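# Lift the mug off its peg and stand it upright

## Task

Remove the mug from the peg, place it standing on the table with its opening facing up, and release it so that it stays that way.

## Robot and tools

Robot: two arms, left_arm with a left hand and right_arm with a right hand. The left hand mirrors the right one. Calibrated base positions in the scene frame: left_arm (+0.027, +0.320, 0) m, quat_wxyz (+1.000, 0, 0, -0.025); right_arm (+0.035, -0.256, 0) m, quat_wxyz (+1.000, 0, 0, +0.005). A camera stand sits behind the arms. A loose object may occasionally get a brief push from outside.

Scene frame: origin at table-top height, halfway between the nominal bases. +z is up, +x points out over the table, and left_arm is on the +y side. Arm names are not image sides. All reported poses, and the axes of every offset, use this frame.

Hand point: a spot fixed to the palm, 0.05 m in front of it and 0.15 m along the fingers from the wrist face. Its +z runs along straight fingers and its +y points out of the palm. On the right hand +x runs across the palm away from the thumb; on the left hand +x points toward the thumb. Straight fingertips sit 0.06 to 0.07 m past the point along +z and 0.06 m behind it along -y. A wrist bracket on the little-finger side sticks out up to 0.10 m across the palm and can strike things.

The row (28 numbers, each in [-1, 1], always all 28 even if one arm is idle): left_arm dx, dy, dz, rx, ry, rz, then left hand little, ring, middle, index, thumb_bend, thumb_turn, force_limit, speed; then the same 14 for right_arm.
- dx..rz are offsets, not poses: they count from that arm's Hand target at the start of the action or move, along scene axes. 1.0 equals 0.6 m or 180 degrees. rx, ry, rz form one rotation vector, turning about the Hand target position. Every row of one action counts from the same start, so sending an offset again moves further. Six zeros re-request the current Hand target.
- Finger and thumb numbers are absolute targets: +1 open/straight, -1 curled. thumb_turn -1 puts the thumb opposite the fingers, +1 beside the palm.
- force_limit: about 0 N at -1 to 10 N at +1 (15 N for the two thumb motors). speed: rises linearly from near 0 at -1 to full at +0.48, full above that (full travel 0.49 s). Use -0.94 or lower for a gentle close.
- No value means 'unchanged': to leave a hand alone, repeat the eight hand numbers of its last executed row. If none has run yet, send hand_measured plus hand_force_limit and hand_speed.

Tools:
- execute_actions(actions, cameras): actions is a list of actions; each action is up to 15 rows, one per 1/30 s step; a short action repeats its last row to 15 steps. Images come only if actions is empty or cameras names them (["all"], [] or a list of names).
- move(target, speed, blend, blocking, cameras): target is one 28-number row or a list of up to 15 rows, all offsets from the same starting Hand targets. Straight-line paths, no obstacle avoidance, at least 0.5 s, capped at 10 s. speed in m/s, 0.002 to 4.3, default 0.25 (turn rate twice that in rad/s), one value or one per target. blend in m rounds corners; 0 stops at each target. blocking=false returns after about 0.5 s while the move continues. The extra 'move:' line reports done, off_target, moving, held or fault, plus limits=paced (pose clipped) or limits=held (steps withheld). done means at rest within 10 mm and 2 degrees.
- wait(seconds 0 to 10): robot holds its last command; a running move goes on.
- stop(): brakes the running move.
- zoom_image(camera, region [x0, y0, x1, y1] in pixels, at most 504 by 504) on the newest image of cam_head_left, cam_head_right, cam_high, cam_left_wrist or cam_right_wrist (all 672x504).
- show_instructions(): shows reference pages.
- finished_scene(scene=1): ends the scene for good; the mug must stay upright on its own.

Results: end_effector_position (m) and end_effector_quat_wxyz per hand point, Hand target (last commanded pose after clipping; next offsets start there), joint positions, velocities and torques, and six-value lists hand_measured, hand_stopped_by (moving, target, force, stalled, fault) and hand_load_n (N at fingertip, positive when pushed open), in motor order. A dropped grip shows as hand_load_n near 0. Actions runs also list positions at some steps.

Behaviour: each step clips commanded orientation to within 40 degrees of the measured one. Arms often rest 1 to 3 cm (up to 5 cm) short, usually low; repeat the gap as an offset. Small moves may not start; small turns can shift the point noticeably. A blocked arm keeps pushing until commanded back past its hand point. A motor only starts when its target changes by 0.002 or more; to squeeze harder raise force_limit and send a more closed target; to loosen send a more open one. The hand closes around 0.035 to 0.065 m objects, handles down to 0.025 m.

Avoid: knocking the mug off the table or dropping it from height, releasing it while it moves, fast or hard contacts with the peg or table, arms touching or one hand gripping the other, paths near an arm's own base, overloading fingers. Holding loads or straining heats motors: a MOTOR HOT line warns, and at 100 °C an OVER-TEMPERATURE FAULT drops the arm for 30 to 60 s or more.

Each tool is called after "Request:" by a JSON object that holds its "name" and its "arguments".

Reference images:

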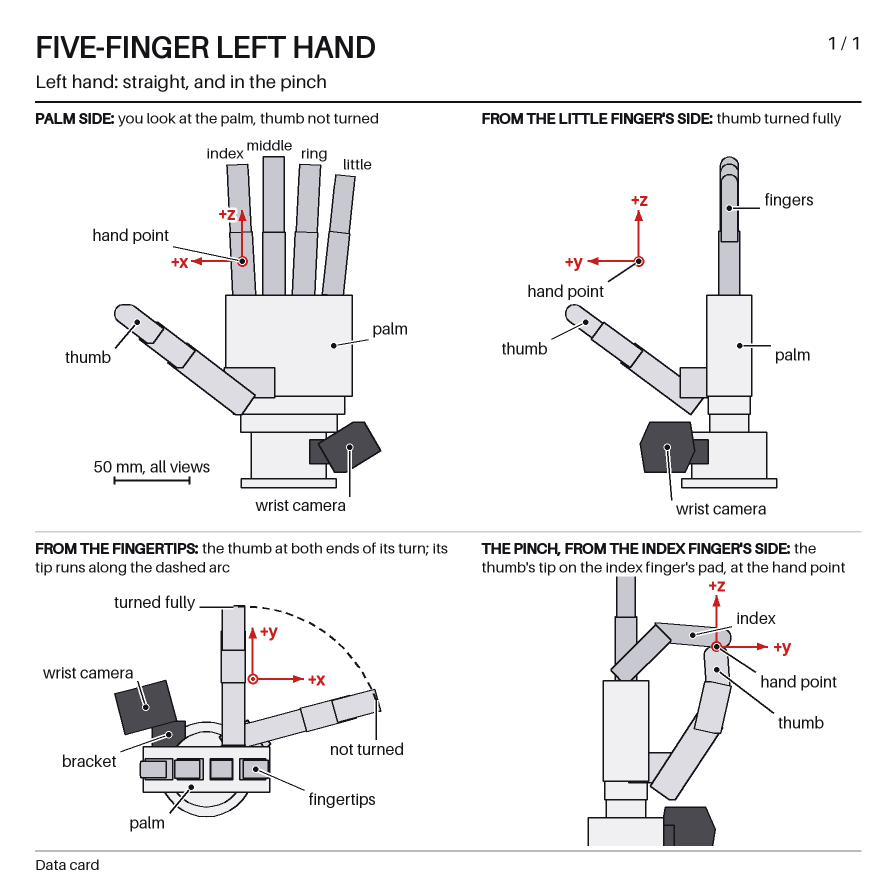

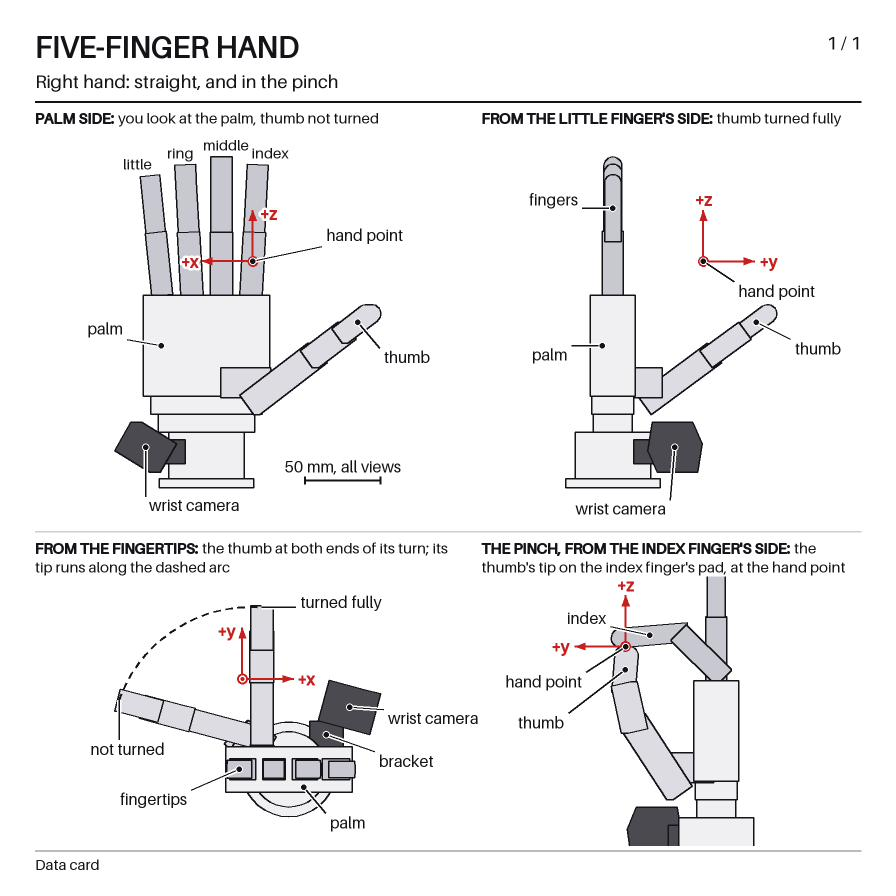

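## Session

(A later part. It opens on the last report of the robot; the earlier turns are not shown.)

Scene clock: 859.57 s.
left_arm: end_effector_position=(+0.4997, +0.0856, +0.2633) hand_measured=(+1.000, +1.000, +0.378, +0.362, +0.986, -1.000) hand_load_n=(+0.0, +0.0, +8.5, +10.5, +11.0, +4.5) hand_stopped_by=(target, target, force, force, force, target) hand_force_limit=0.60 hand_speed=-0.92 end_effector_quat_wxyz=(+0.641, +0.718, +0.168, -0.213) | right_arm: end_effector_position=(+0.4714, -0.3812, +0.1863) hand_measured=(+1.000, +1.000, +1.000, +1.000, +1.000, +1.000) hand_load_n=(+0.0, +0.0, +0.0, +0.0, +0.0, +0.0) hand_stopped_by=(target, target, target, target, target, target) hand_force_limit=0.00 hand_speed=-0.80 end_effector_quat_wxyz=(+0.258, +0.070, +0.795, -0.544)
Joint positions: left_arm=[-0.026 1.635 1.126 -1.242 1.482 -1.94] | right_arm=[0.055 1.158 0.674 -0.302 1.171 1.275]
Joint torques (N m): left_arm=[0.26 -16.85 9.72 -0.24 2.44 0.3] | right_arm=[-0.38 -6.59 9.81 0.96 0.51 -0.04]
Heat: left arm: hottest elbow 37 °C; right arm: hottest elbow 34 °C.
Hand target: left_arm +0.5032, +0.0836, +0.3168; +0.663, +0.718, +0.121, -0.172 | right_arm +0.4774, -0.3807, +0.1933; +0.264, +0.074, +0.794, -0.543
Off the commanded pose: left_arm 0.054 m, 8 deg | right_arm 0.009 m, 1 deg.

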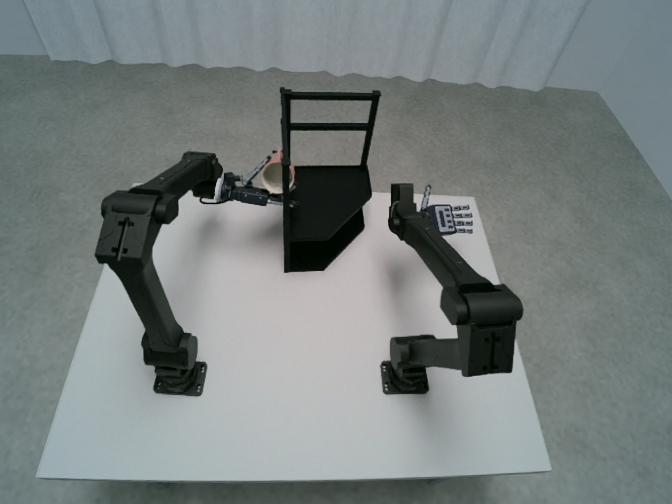

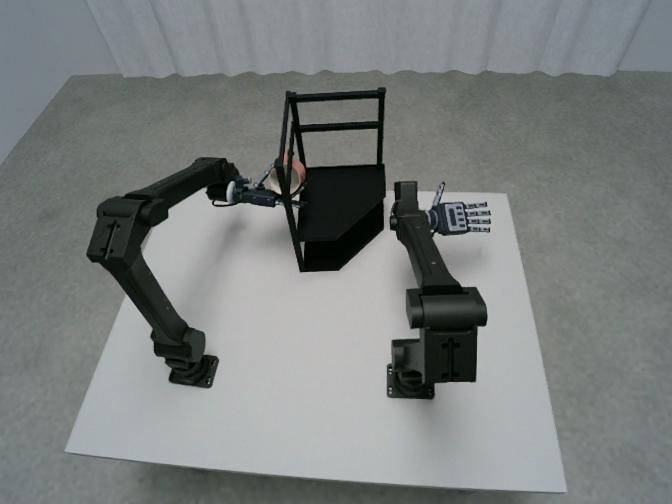

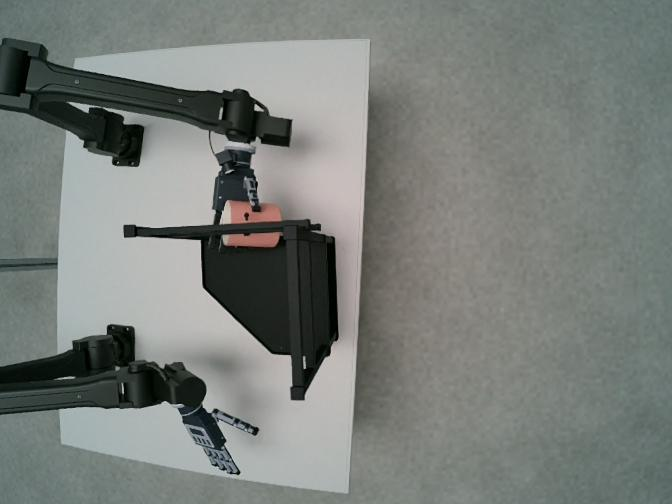

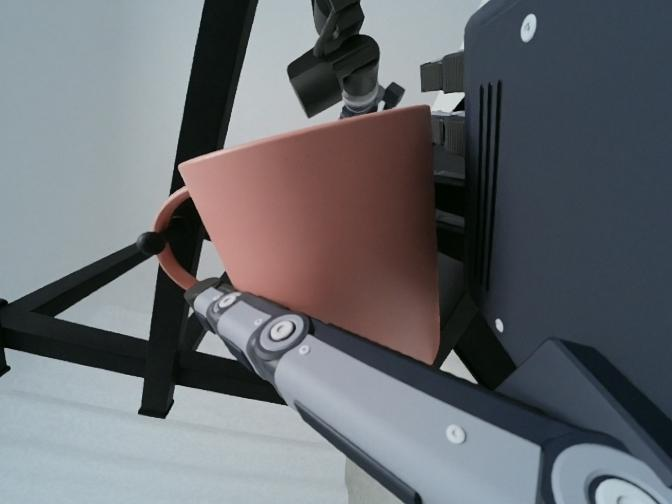

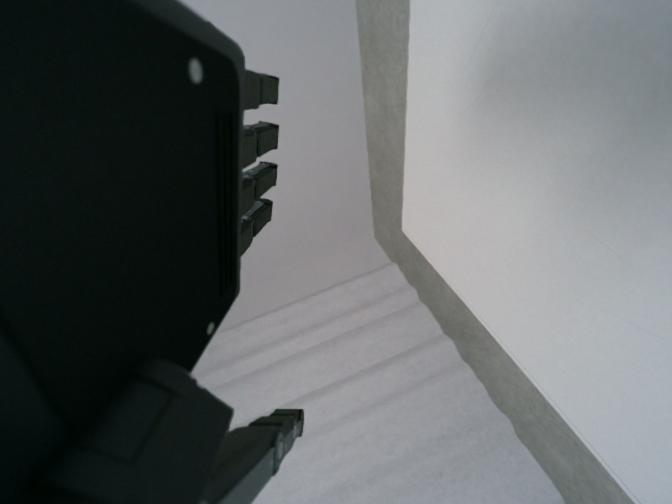

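Request:
{"name": "zoom_image", "arguments": {"camera": "cam_head_right", "region": [230, 120, 340, 220]}}

Request:
{"name": "zoom_image", "arguments": {"camera": "cam_high", "region": [190, 170, 330, 270]}}

Request:
{"name": "zoom_image", "arguments": {"camera": "cam_head_left", "region": [220, 120, 320, 220]}}

Request:
{"name": "zoom_image", "arguments": {"camera": "cam_left_wrist", "region": [100, 120, 280, 320]}}

Scaled by 4.582 from the camera's 672x504 image, which has a finer 960x720 frame.

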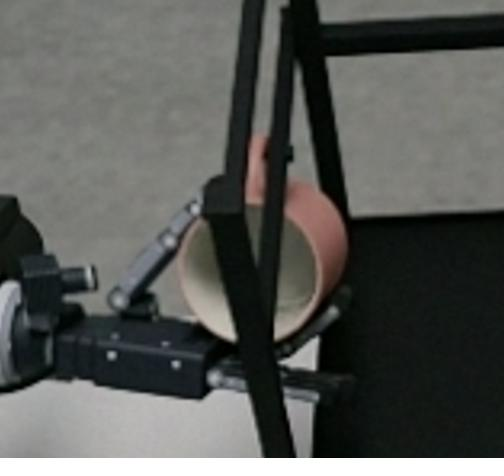

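Scaled by 3.600 from the camera's 672x504 image, which has a finer 960x720 frame.

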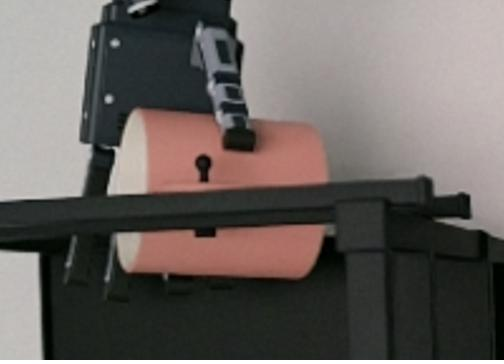

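Scaled by 5.040 from the camera's 672x504 image, which has a finer 960x720 frame.

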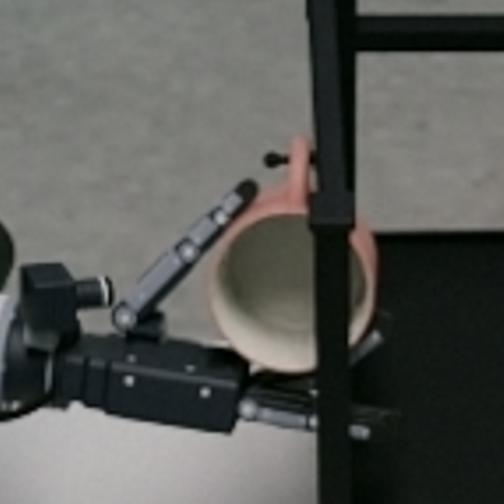

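Scaled by 2.520 from the camera's 672x504 image, which has a finer 960x720 frame.

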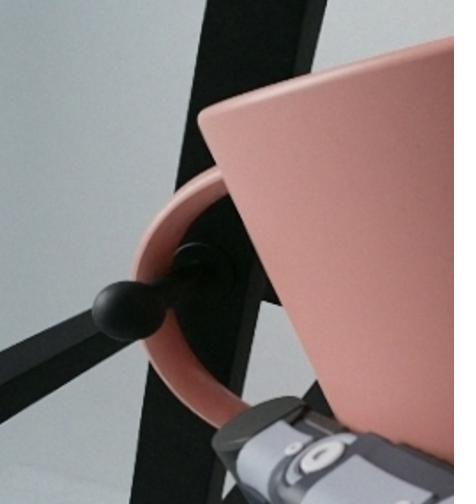

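Request:
{"name": "move", "arguments": {"target": [0.02,0,0,0,-0.08,0,1,1,-0.9,-0.9,-0.6,-1,0.6,-0.92,0,0,0,0,0,0,1,1,1,1,1,1,0,-0.8], "speed": 0.06, "cameras": ["cam_left_wrist","cam_head_left","cam_high"]}}

Scene clock: 892.33 s.
left_arm: end_effector_position=(+0.5079, +0.0842, +0.2704) hand_measured=(+1.000, +1.000, +0.378, +0.362, +0.986, -1.000) hand_load_n=(+0.0, +0.0, +9.0, +10.5, +10.5, +3.5) hand_stopped_by=(target, target, force, force, force, target) hand_force_limit=0.60 hand_speed=-0.92 end_effector_quat_wxyz=(+0.654, +0.741, +0.089, -0.127) | right_arm: end_effector_position=(+0.4714, -0.3812, +0.1863) hand_measured=(+1.000, +1.000, +1.000, +1.000, +1.000, +1.000) hand_load_n=(+0.0, +0.0, +0.0, +0.0, +0.0, +0.0) hand_stopped_by=(target, target, target, target, target, target) hand_force_limit=0.00 hand_speed=-0.80 end_effector_quat_wxyz=(+0.258, +0.070, +0.795, -0.544)
Joint positions: left_arm=[-0.026 1.633 1.126 -1.041 1.458 -1.904] | right_arm=[0.055 1.158 0.674 -0.302 1.171 1.275]
Joint torques (N m): left_arm=[0.56 -15.33 10.04 0.83 2.62 0.36] | right_arm=[-0.32 -6.59 9.8 0.95 0.52 -0.04]
Heat: left arm: hottest elbow 39 °C; right arm: hottest elbow 34 °C.
Hand target: left_arm +0.5152, +0.0836, +0.3168; +0.673, +0.734, +0.037, -0.081 | right_arm +0.4774, -0.3807, +0.1933; +0.264, +0.074, +0.794, -0.543
Off the commanded pose: left_arm 0.047 m, 8 deg | right_arm 0.009 m, 1 deg.
move: off_target (left_arm)
Images, in order (width x height): cam_head_left 672x504, cam_high 672x504, cam_left_wrist 672x504.

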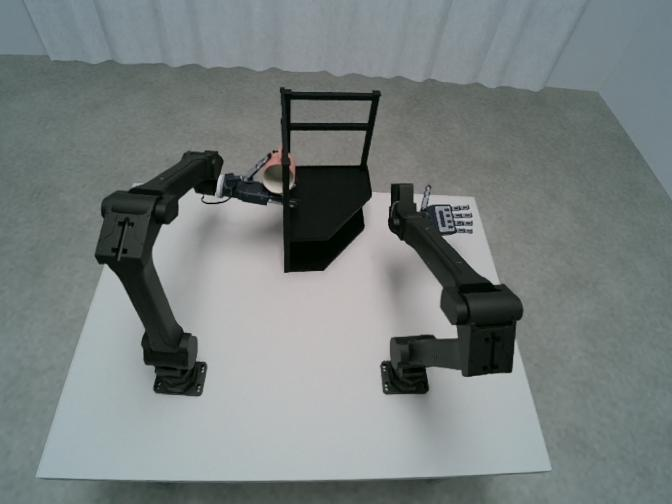

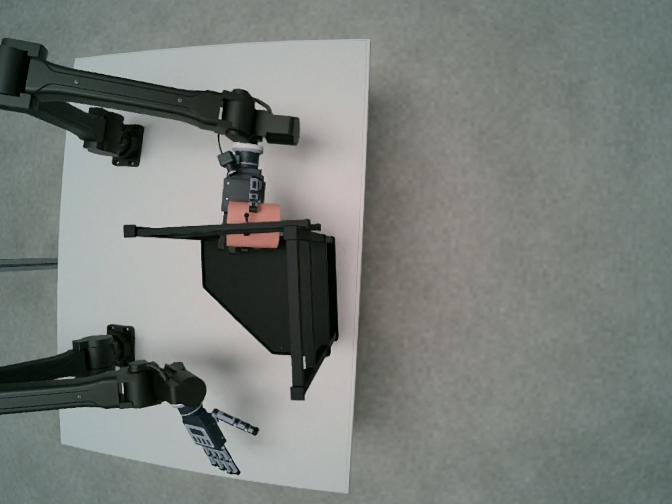

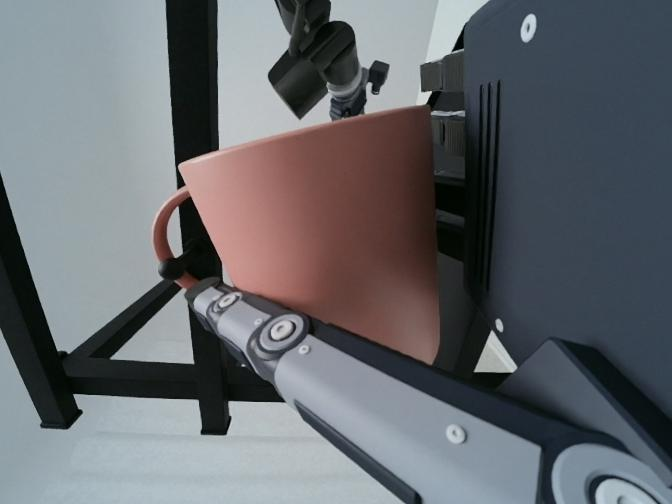

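Request:
{"name": "zoom_image", "arguments": {"camera": "cam_left_wrist", "region": [100, 150, 280, 330]}}

Request:
{"name": "zoom_image", "arguments": {"camera": "cam_head_left", "region": [220, 120, 320, 220]}}

Request:
{"name": "zoom_image", "arguments": {"camera": "cam_high", "region": [190, 170, 330, 270]}}

Scaled by 2.800 from the camera's 672x504 image, which has a finer 960x720 frame.

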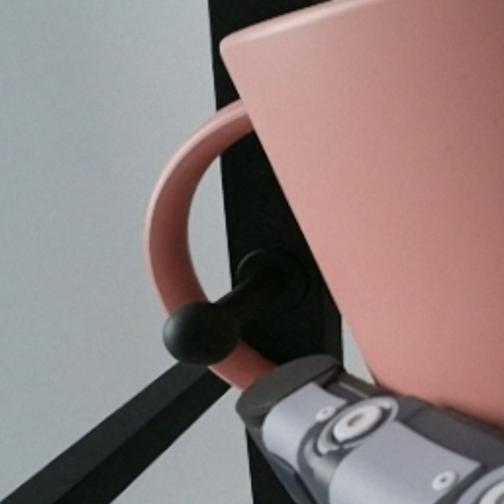

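Scaled by 5.040 from the camera's 672x504 image, which has a finer 960x720 frame.

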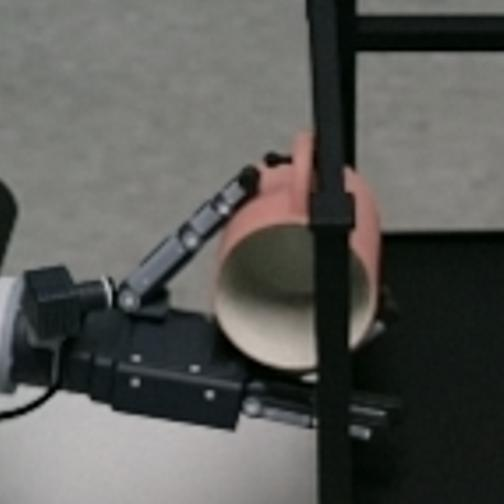

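Scaled by 3.600 from the camera's 672x504 image, which has a finer 960x720 frame.

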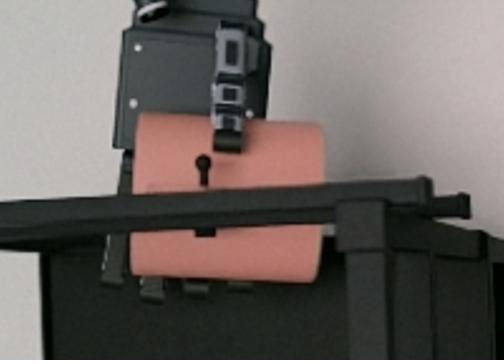

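Request:
{"name": "move", "arguments": {"target": [0.025,0,0.012,0,0,0,1,1,-0.9,-0.9,-0.6,-1,0.6,-0.92,0,0,0,0,0,0,1,1,1,1,1,1,0,-0.8], "speed": 0.04, "cameras": ["cam_left_wrist","cam_head_left","cam_high"]}}

Request:
{"name": "zoom_image", "arguments": {"camera": "cam_left_wrist", "region": [100, 150, 280, 330]}}

Scene clock: 902.47 s.
left_arm: end_effector_position=(+0.5111, +0.0842, +0.2706) hand_measured=(+1.000, +1.000, +0.378, +0.362, +0.986, -1.000) hand_load_n=(+0.0, +0.0, +9.0, +10.0, +11.0, +2.0) hand_stopped_by=(target, target, force, force, force, target) hand_force_limit=0.60 hand_speed=-0.92 end_effector_quat_wxyz=(+0.655, +0.741, +0.083, -0.123) | right_arm: end_effector_position=(+0.4714, -0.3812, +0.1863) hand_measured=(+1.000, +1.000, +1.000, +1.000, +1.000, +1.000) hand_load_n=(+0.0, +0.0, +0.0, +0.0, +0.0, -0.5) hand_stopped_by=(target, target, target, target, target, target) hand_force_limit=0.00 hand_speed=-0.80 end_effector_quat_wxyz=(+0.258, +0.070, +0.795, -0.544)
Joint positions: left_arm=[-0.025 1.647 1.142 -1.062 1.459 -1.872] | right_arm=[0.055 1.158 0.674 -0.302 1.171 1.275]
Joint torques (N m): left_arm=[0.79 -14.45 12.49 -0.13 2.58 0.22] | right_arm=[-0.32 -6.53 9.84 0.95 0.53 -0.04]
Heat: left arm: hottest elbow 39 °C; right arm: hottest elbow 34 °C.
Hand target: left_arm +0.5303, +0.0836, +0.3239; +0.673, +0.734, +0.037, -0.081 | right_arm +0.4774, -0.3807, +0.1933; +0.264, +0.074, +0.794, -0.543
Off the commanded pose: left_arm 0.057 m, 8 deg | right_arm 0.009 m, 1 deg.
move: off_target (left_arm)
Images, in order (width x height): cam_head_left 672x504, cam_high 672x504, cam_left_wrist 672x504.

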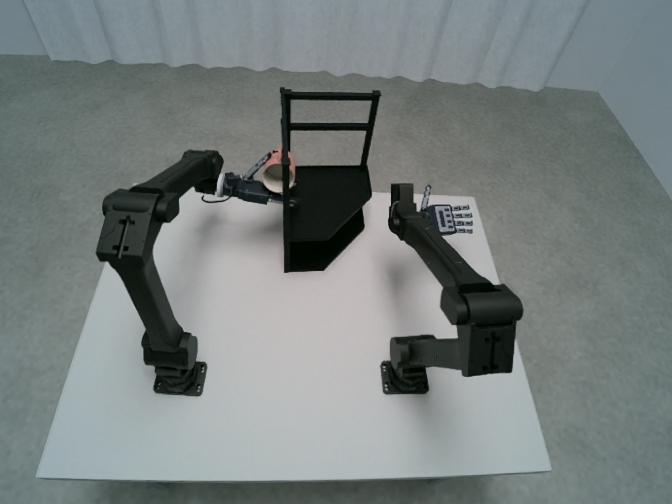

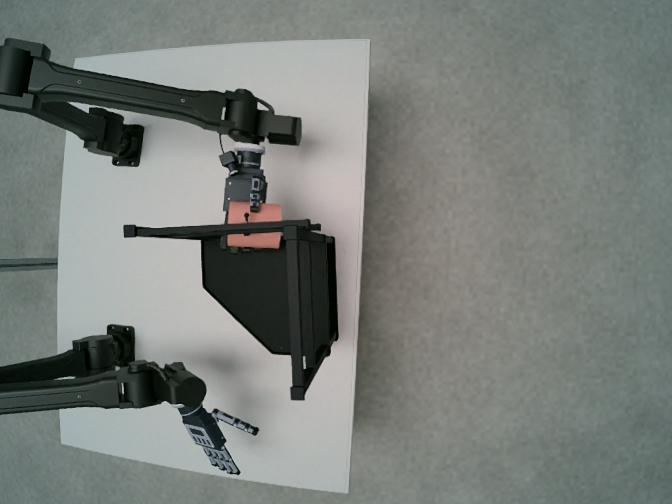

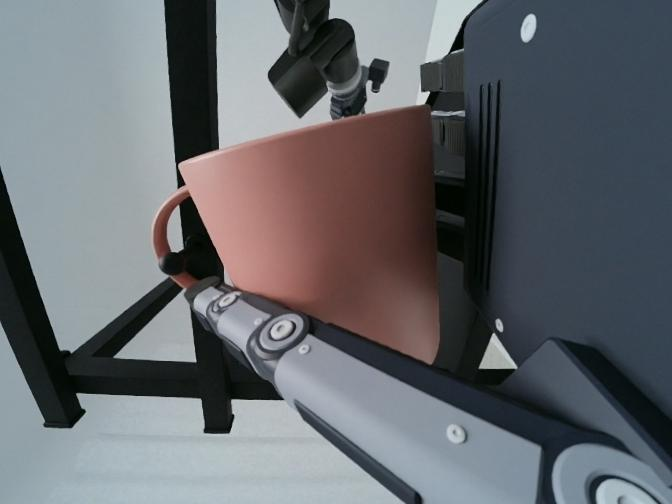

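Scaled by 2.800 from the camera's 672x504 image, which has a finer 960x720 frame.

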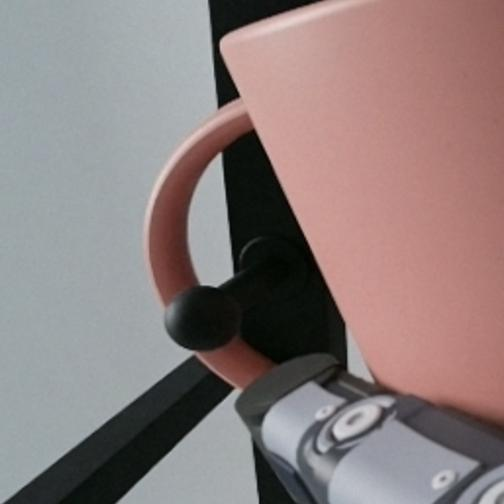

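Request:
{"name": "move", "arguments": {"target": [0.01,0,0.018,0,0,0,1,1,-0.9,-0.9,-0.6,-1,0.6,-0.92,0,0,0,0,0,0,1,1,1,1,1,1,0,-0.8], "speed": 0.04, "cameras": ["cam_left_wrist","cam_head_left"]}}

Request:
{"name": "zoom_image", "arguments": {"camera": "cam_left_wrist", "region": [100, 150, 280, 330]}}

Scene clock: 907.50 s.
left_arm: end_effector_position=(+0.5149, +0.0851, +0.2708) hand_measured=(+1.000, +1.000, +0.378, +0.362, +0.986, -1.000) hand_load_n=(+0.0, +0.0, +9.5, +10.5, +10.5, +2.0) hand_stopped_by=(target, target, force, force, force, target) hand_force_limit=0.60 hand_speed=-0.92 end_effector_quat_wxyz=(+0.651, +0.742, +0.090, -0.130) | right_arm: end_effector_position=(+0.4714, -0.3812, +0.1863) hand_measured=(+1.000, +1.000, +1.000, +1.000, +1.000, +1.000) hand_load_n=(+0.0, +0.0, +0.0, +0.0, +0.0, +0.0) hand_stopped_by=(target, target, target, target, target, target) hand_force_limit=0.00 hand_speed=-0.80 end_effector_quat_wxyz=(+0.258, +0.070, +0.795, -0.544)
Joint positions: left_arm=[-0.022 1.661 1.167 -1.124 1.453 -1.84] | right_arm=[0.055 1.158 0.674 -0.302 1.171 1.275]
Joint torques (N m): left_arm=[0.67 -15.44 13.27 -0.09 2.85 0.21] | right_arm=[-0.32 -6.53 9.81 0.96 0.53 -0.04]
Heat: left arm: hottest elbow 40 °C; right arm: hottest elbow 34 °C.
Hand target: left_arm +0.5362, +0.0837, +0.3348; +0.673, +0.734, +0.037, -0.081 | right_arm +0.4774, -0.3807, +0.1933; +0.264, +0.074, +0.794, -0.543
Off the commanded pose: left_arm 0.067 m, 9 deg | right_arm 0.009 m, 1 deg.
move: off_target (left_arm)
Images, in order (width x height): cam_head_left 672x504, cam_left_wrist 672x504.

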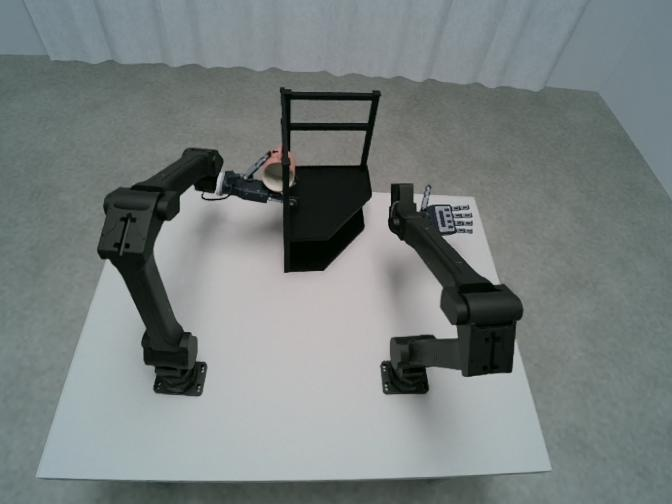

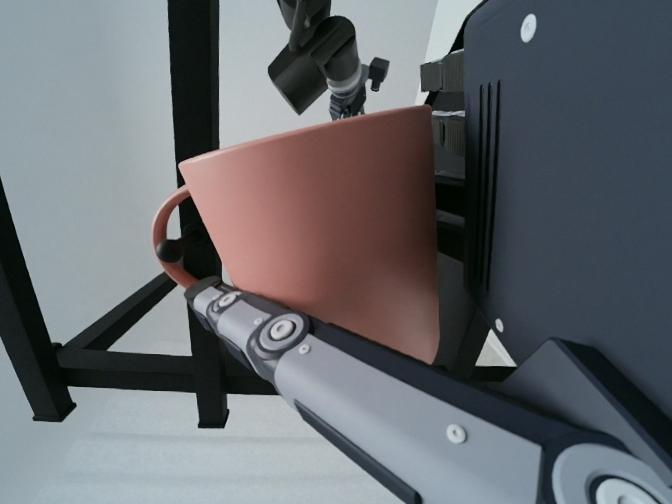

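Scaled by 2.800 from the camera's 672x504 image, which has a finer 960x720 frame.

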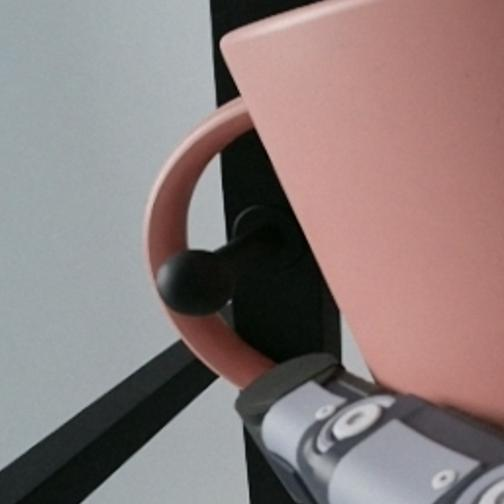

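Request:
{"name": "move", "arguments": {"target": [-0.02,0,-0.05,0,0,0,1,1,-0.9,-0.9,-0.6,-1,0.6,-0.92,0,0,0,0,0,0,1,1,1,1,1,1,0,-0.8], "speed": 0.06, "cameras": ["cam_left_wrist"]}}

Request:
{"name": "zoom_image", "arguments": {"camera": "cam_left_wrist", "region": [100, 150, 280, 330]}}

Scene clock: 967.90 s.
left_arm: end_effector_position=(+0.5177, +0.0851, +0.2719) hand_measured=(+1.000, +1.000, +0.378, +0.362, +0.986, -1.000) hand_load_n=(+0.0, +0.0, +8.5, +10.5, +11.0, +3.0) hand_stopped_by=(target, target, force, force, force, target) hand_force_limit=0.60 hand_speed=-0.92 end_effector_quat_wxyz=(+0.658, +0.741, +0.072, -0.113) | right_arm: end_effector_position=(+0.4714, -0.3812, +0.1863) hand_measured=(+1.000, +1.000, +1.000, +1.000, +1.000, +1.000) hand_load_n=(-0.5, +0.0, +0.0, +0.0, +0.0, +0.0) hand_stopped_by=(target, target, target, target, target, target) hand_force_limit=0.00 hand_speed=-0.80 end_effector_quat_wxyz=(+0.258, +0.070, +0.795, -0.544)
Joint positions: left_arm=[-0.022 1.668 1.167 -1.077 1.462 -1.83] | right_arm=[0.055 1.158 0.674 -0.302 1.171 1.275]
Joint torques (N m): left_arm=[0.32 -14.56 9.25 0.73 2.47 0.19] | right_arm=[-0.26 -6.53 9.81 0.98 0.53 -0.03]
Heat: left arm: hottest elbow 57 °C; right arm: hottest elbow 34 °C.
Hand target: left_arm +0.5243, +0.0837, +0.3047; +0.673, +0.734, +0.037, -0.081 | right_arm +0.4774, -0.3807, +0.1933; +0.264, +0.074, +0.794, -0.543
Off the commanded pose: left_arm 0.034 m, 6 deg | right_arm 0.009 m, 1 deg.
move: off_target (left_arm)
Images, in order (width x height): cam_left_wrist 672x504.

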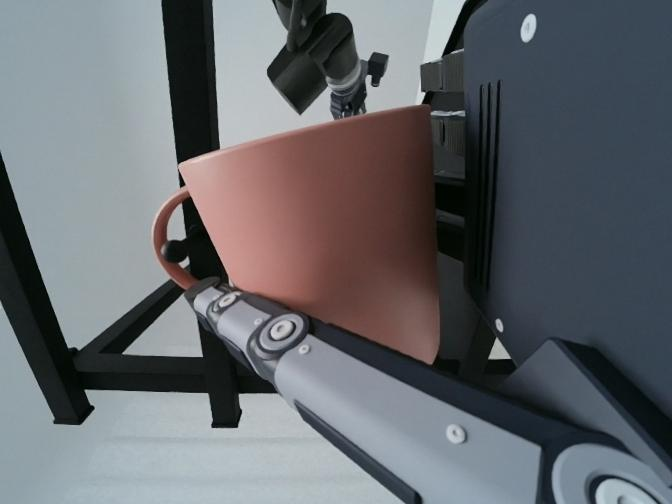

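Scaled by 2.800 from the camera's 672x504 image, which has a finer 960x720 frame.

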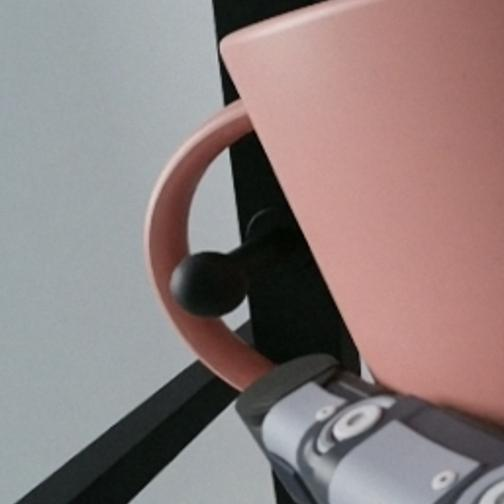

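Request:
{"name": "move", "arguments": {"target": [0,0.1,0,0,0,0,1,1,-0.9,-0.9,-0.6,-1,0.6,-0.92,0,0,0,0,0,0,1,1,1,1,1,1,0,-0.8], "speed": 0.06, "cameras": ["cam_left_wrist","cam_high","cam_head_left"]}}

Scene clock: 973.37 s.
left_arm: end_effector_position=(+0.5097, +0.1387, +0.2753) hand_measured=(+1.000, +1.000, +0.378, +0.362, +0.986, -1.000) hand_load_n=(+0.0, +0.0, +8.5, +10.5, +11.0, +3.0) hand_stopped_by=(target, target, force, force, force, target) hand_force_limit=0.60 hand_speed=-0.92 end_effector_quat_wxyz=(+0.660, +0.741, +0.081, -0.094) | right_arm: end_effector_position=(+0.4714, -0.3812, +0.1863) hand_measured=(+1.000, +1.000, +1.000, +1.000, +1.000, +1.000) hand_load_n=(+0.0, +0.0, +0.0, +0.0, +0.0, +0.0) hand_stopped_by=(target, target, target, target, target, target) hand_force_limit=0.00 hand_speed=-0.80 end_effector_quat_wxyz=(+0.258, +0.070, +0.795, -0.544)
Joint positions: left_arm=[0.093 1.739 1.233 -1.665 1.436 -1.218] | right_arm=[0.055 1.158 0.674 -0.302 1.171 1.275]
Joint torques (N m): left_arm=[1.32 -14.1 10.24 -1.03 1.51 0.24] | right_arm=[-0.38 -6.53 9.81 0.98 0.53 -0.04]
Heat: left arm: hottest elbow 55 °C; right arm: hottest elbow 34 °C.
Hand target: left_arm +0.5242, +0.1436, +0.3047; +0.673, +0.734, +0.037, -0.081 | right_arm +0.4774, -0.3807, +0.1933; +0.264, +0.074, +0.794, -0.543
Off the commanded pose: left_arm 0.033 m, 6 deg | right_arm 0.009 m, 1 deg.
joint sent to its limit (left arm) — joint 4 (wrist pitch), lower limit. The joint targets are off in orientation, not in position.
move: off_target (left_arm)
Images, in order (width x height): cam_head_left 672x504, cam_high 672x504, cam_left_wrist 672x504.

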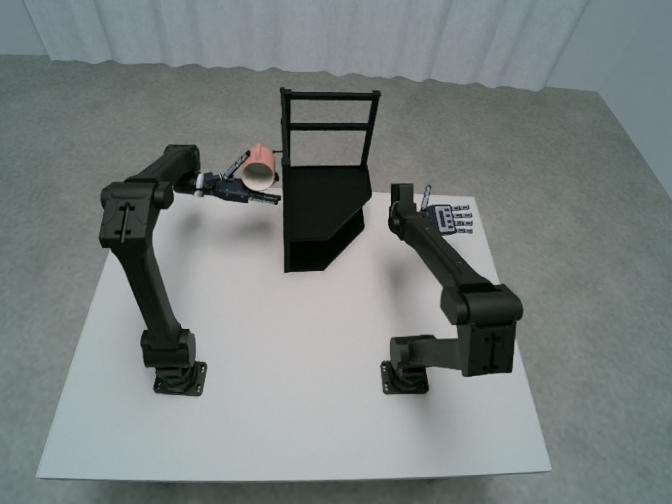

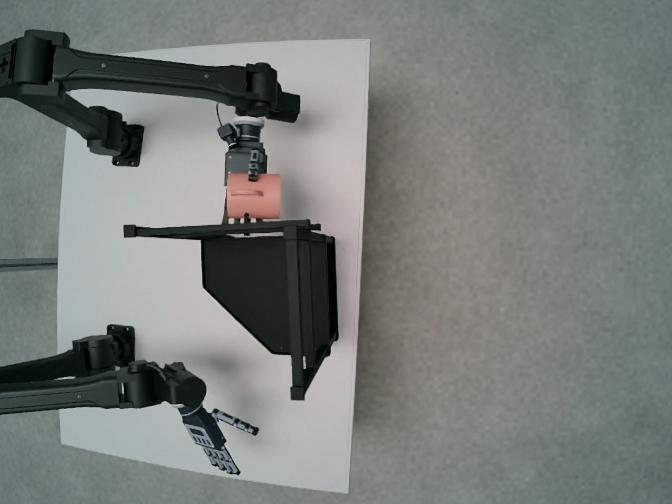

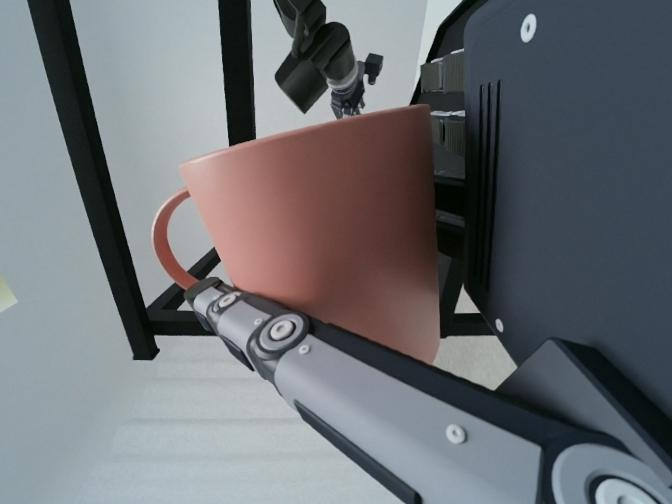

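Request:
{"name": "move", "arguments": {"target": [-0.1487,0.1023,-0.1078,-0.0257,-0.0018,0.0888,1,1,-0.9,-0.9,-0.6,-1,0.6,-0.92,0,0,0,0,0,0,1,1,1,1,1,1,0,-0.8], "speed": 0.12, "cameras": ["cam_left_wrist","cam_high","cam_head_left"]}}

Scene clock: 1026.67 s.
left_arm: end_effector_position=(+0.4348, +0.2015, +0.2255) hand_measured=(+1.000, +1.000, +0.378, +0.362, +0.986, -1.000) hand_load_n=(+0.0, +0.0, +8.5, +10.0, +11.0, +3.0) hand_stopped_by=(target, target, force, force, force, target) hand_force_limit=0.60 hand_speed=-0.92 end_effector_quat_wxyz=(+0.700, +0.699, +0.144, -0.014) | right_arm: end_effector_position=(+0.4714, -0.3812, +0.1863) hand_measured=(+1.000, +1.000, +1.000, +1.000, +1.000, +1.000) hand_load_n=(+0.0, +0.0, +0.0, +0.0, -0.5, +0.0) hand_stopped_by=(target, target, target, target, target, target) hand_force_limit=0.00 hand_speed=-0.80 end_effector_quat_wxyz=(+0.258, +0.070, +0.795, -0.544)
Joint positions: left_arm=[0.248 1.616 0.837 -1.413 1.547 -1.174] | right_arm=[0.055 1.158 0.674 -0.302 1.171 1.275]
Joint torques (N m): left_arm=[1.14 -12.1 4.92 -0.24 1.66 0.09] | right_arm=[-0.38 -6.53 9.83 0.95 0.52 -0.03]
Heat: left arm: hottest elbow 48 °C; right arm: hottest elbow 35 °C.
Hand target: left_arm +0.4350, +0.2050, +0.2401; +0.707, +0.694, +0.134, +0.014 | right_arm +0.4774, -0.3807, +0.1933; +0.264, +0.074, +0.794, -0.543
Off the commanded pose: left_arm 0.015 m, 4 deg | right_arm 0.009 m, 1 deg.
joint sent to its limit (left arm) — joint 5 (wrist yaw), upper limit. The joint targets still meet the commanded pose.
move: off_target (left_arm)
Images, in order (width x height): cam_head_left 672x504, cam_high 672x504, cam_left_wrist 672x504.

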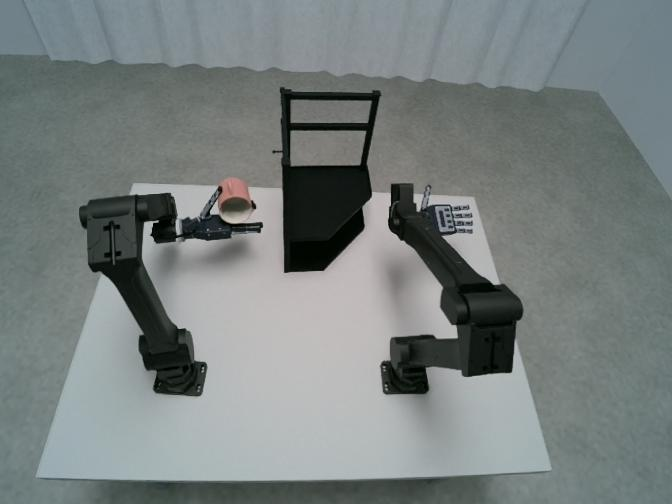

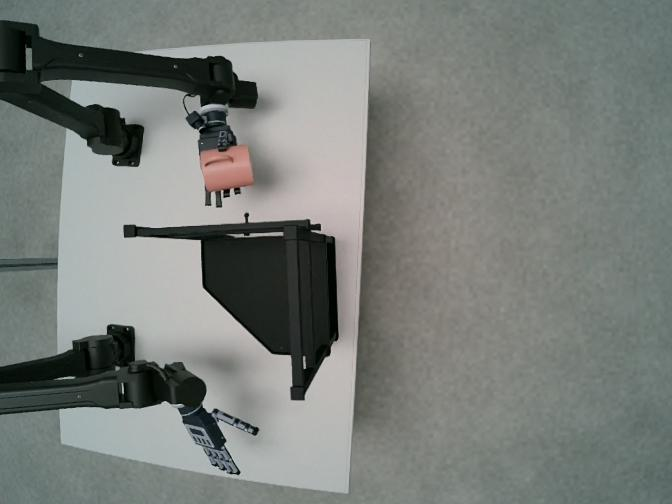

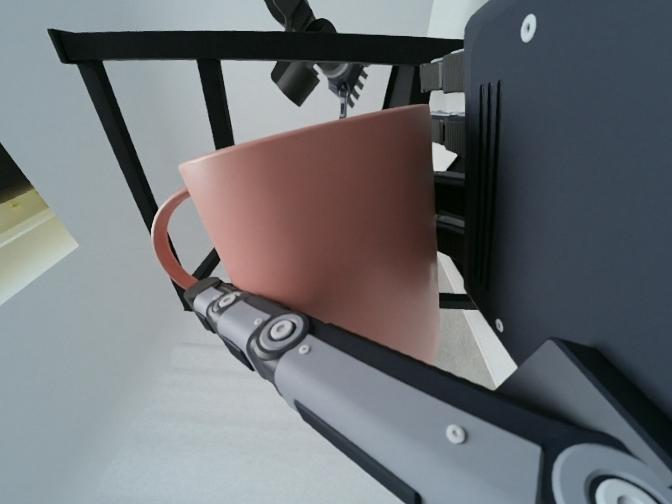

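Request:
{"name": "move", "arguments": {"target": [-0.02,0,-0.125,-0.0528,0.2728,0,1,1,-0.9,-0.9,-0.6,-1,0.6,-0.92,0,0,0,0,0,0,1,1,1,1,1,1,0,-0.8], "speed": 0.15, "cameras": ["cam_left_wrist","cam_head_right","cam_head_left"]}}

Scene clock: 1040.90 s.
left_arm: end_effector_position=(+0.4197, +0.2012, +0.1561) hand_measured=(+1.000, +1.000, +0.378, +0.362, +0.986, -1.000) hand_load_n=(+0.0, +0.0, +8.0, +10.0, +11.0, +4.0) hand_stopped_by=(target, target, force, force, force, target) hand_force_limit=0.60 hand_speed=-0.92 end_effector_quat_wxyz=(+0.632, +0.572, +0.424, -0.307) | right_arm: end_effector_position=(+0.4714, -0.3812, +0.1863) hand_measured=(+1.000, +1.000, +1.000, +1.000, +1.000, +1.000) hand_load_n=(+0.0, +0.0, +0.0, +0.0, +0.0, +0.0) hand_stopped_by=(target, target, target, target, target, target) hand_force_limit=0.00 hand_speed=-0.80 end_effector_quat_wxyz=(+0.258, +0.070, +0.795, -0.544)
Joint positions: left_arm=[0.254 1.66 0.749 -1.63 1.547 -1.689] | right_arm=[0.055 1.158 0.674 -0.302 1.171 1.275]
Joint torques (N m): left_arm=[1.2 -10.52 3.95 -0.43 1.04 0.18] | right_arm=[-0.38 -6.65 9.83 0.98 0.52 -0.04]
Heat: left arm: hottest elbow 43 °C; right arm: hottest elbow 35 °C.
Hand target: left_arm +0.4230, +0.2050, +0.1651; +0.641, +0.578, +0.416, -0.286 | right_arm +0.4774, -0.3807, +0.1933; +0.264, +0.074, +0.794, -0.543
Off the commanded pose: left_arm 0.010 m, 3 deg | right_arm 0.009 m, 1 deg.
move: off_target (left_arm)
Images, in order (width x height): cam_head_left 672x504, cam_head_right 672x504, cam_left_wrist 672x504.

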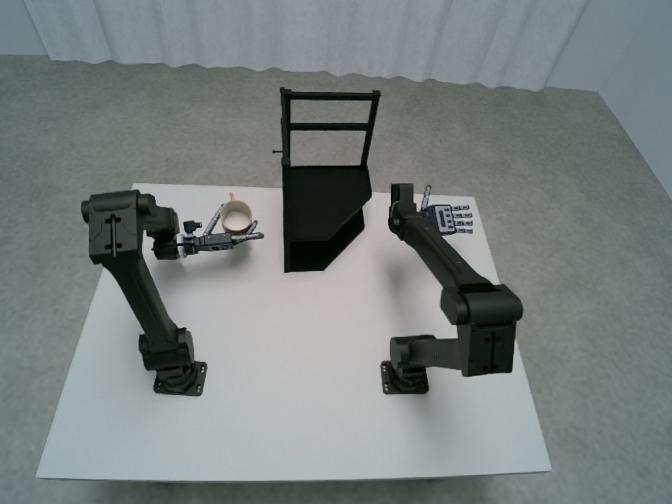

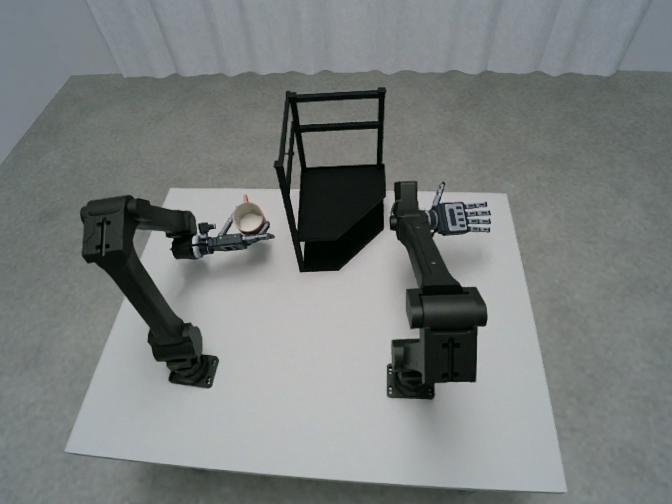

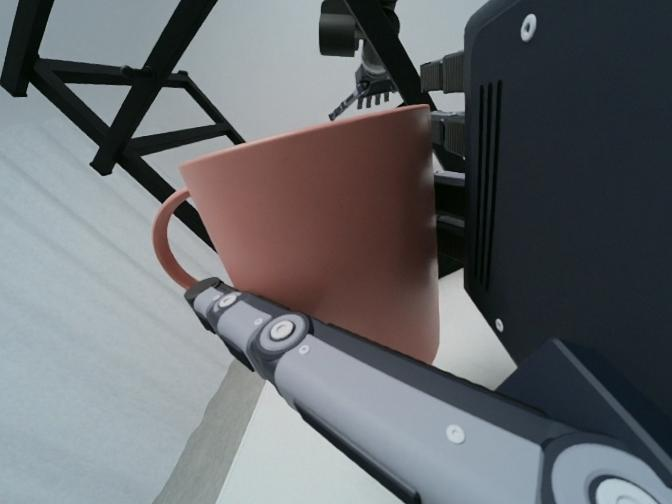

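Request:
{"name": "move", "arguments": {"target": [-0.035,0,-0.095,-0.0261,0.1364,0,1,1,-0.9,-0.9,-0.6,-1,0.6,-0.92,0,0,0,0,0,0,1,1,1,1,1,1,0,-0.8], "speed": 0.12, "cameras": ["cam_left_wrist","cam_head_right","cam_head_left"]}}

Scene clock: 1052.13 s.
left_arm: end_effector_position=(+0.3984, +0.2014, +0.1017) hand_measured=(+1.000, +1.000, +0.378, +0.362, +0.986, -1.000) hand_load_n=(+0.0, +0.0, +8.0, +10.0, +11.0, +4.0) hand_stopped_by=(target, target, force, force, force, target) hand_force_limit=0.60 hand_speed=-0.92 end_effector_quat_wxyz=(+0.550, +0.471, +0.536, -0.434) | right_arm: end_effector_position=(+0.4714, -0.3812, +0.1863) hand_measured=(+1.000, +1.000, +1.000, +1.000, +1.000, +1.000) hand_load_n=(+0.0, +0.0, +0.0, +0.0, +0.0, +0.0) hand_stopped_by=(target, target, target, target, target, target) hand_force_limit=0.00 hand_speed=-0.80 end_effector_quat_wxyz=(+0.258, +0.070, +0.795, -0.544)
Joint positions: left_arm=[0.268 1.735 0.707 -1.647 1.53 -1.983] | right_arm=[0.055 1.158 0.674 -0.302 1.171 1.275]
Joint torques (N m): left_arm=[1.14 -10.4 2.99 -0.55 0.81 0.15] | right_arm=[-0.32 -6.71 9.81 0.96 0.53 -0.04]
Heat: left arm: hottest elbow 40 °C; right arm: hottest elbow 35 °C.
Hand target: left_arm +0.4021, +0.2050, +0.1082; +0.561, +0.478, +0.530, -0.419 | right_arm +0.4774, -0.3807, +0.1933; +0.264, +0.074, +0.794, -0.543
Off the commanded pose: left_arm 0.008 m, 2 deg | right_arm 0.009 m, 1 deg.
move: done
Images, in order (width x height): cam_head_left 672x504, cam_head_right 672x504, cam_left_wrist 672x504.

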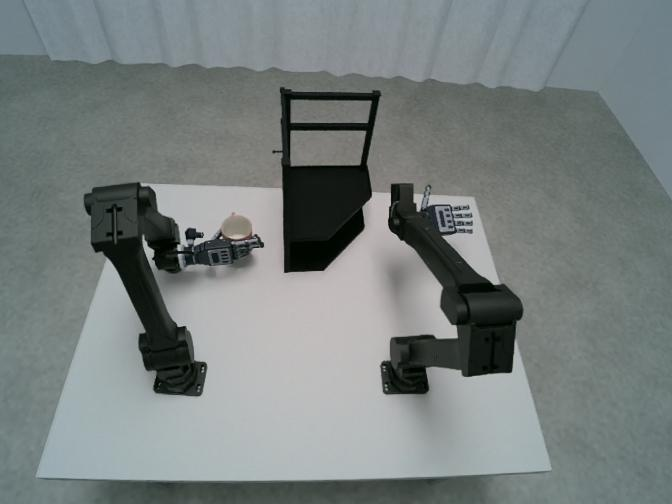

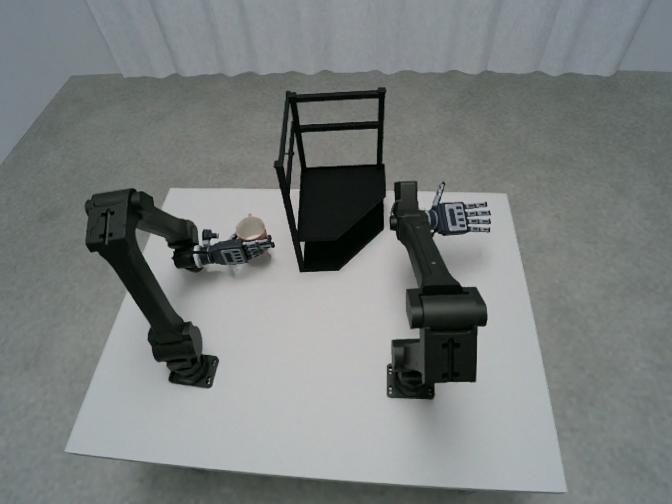

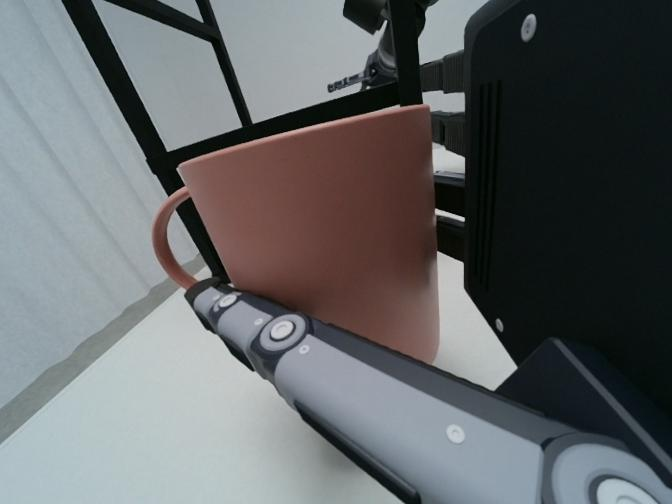

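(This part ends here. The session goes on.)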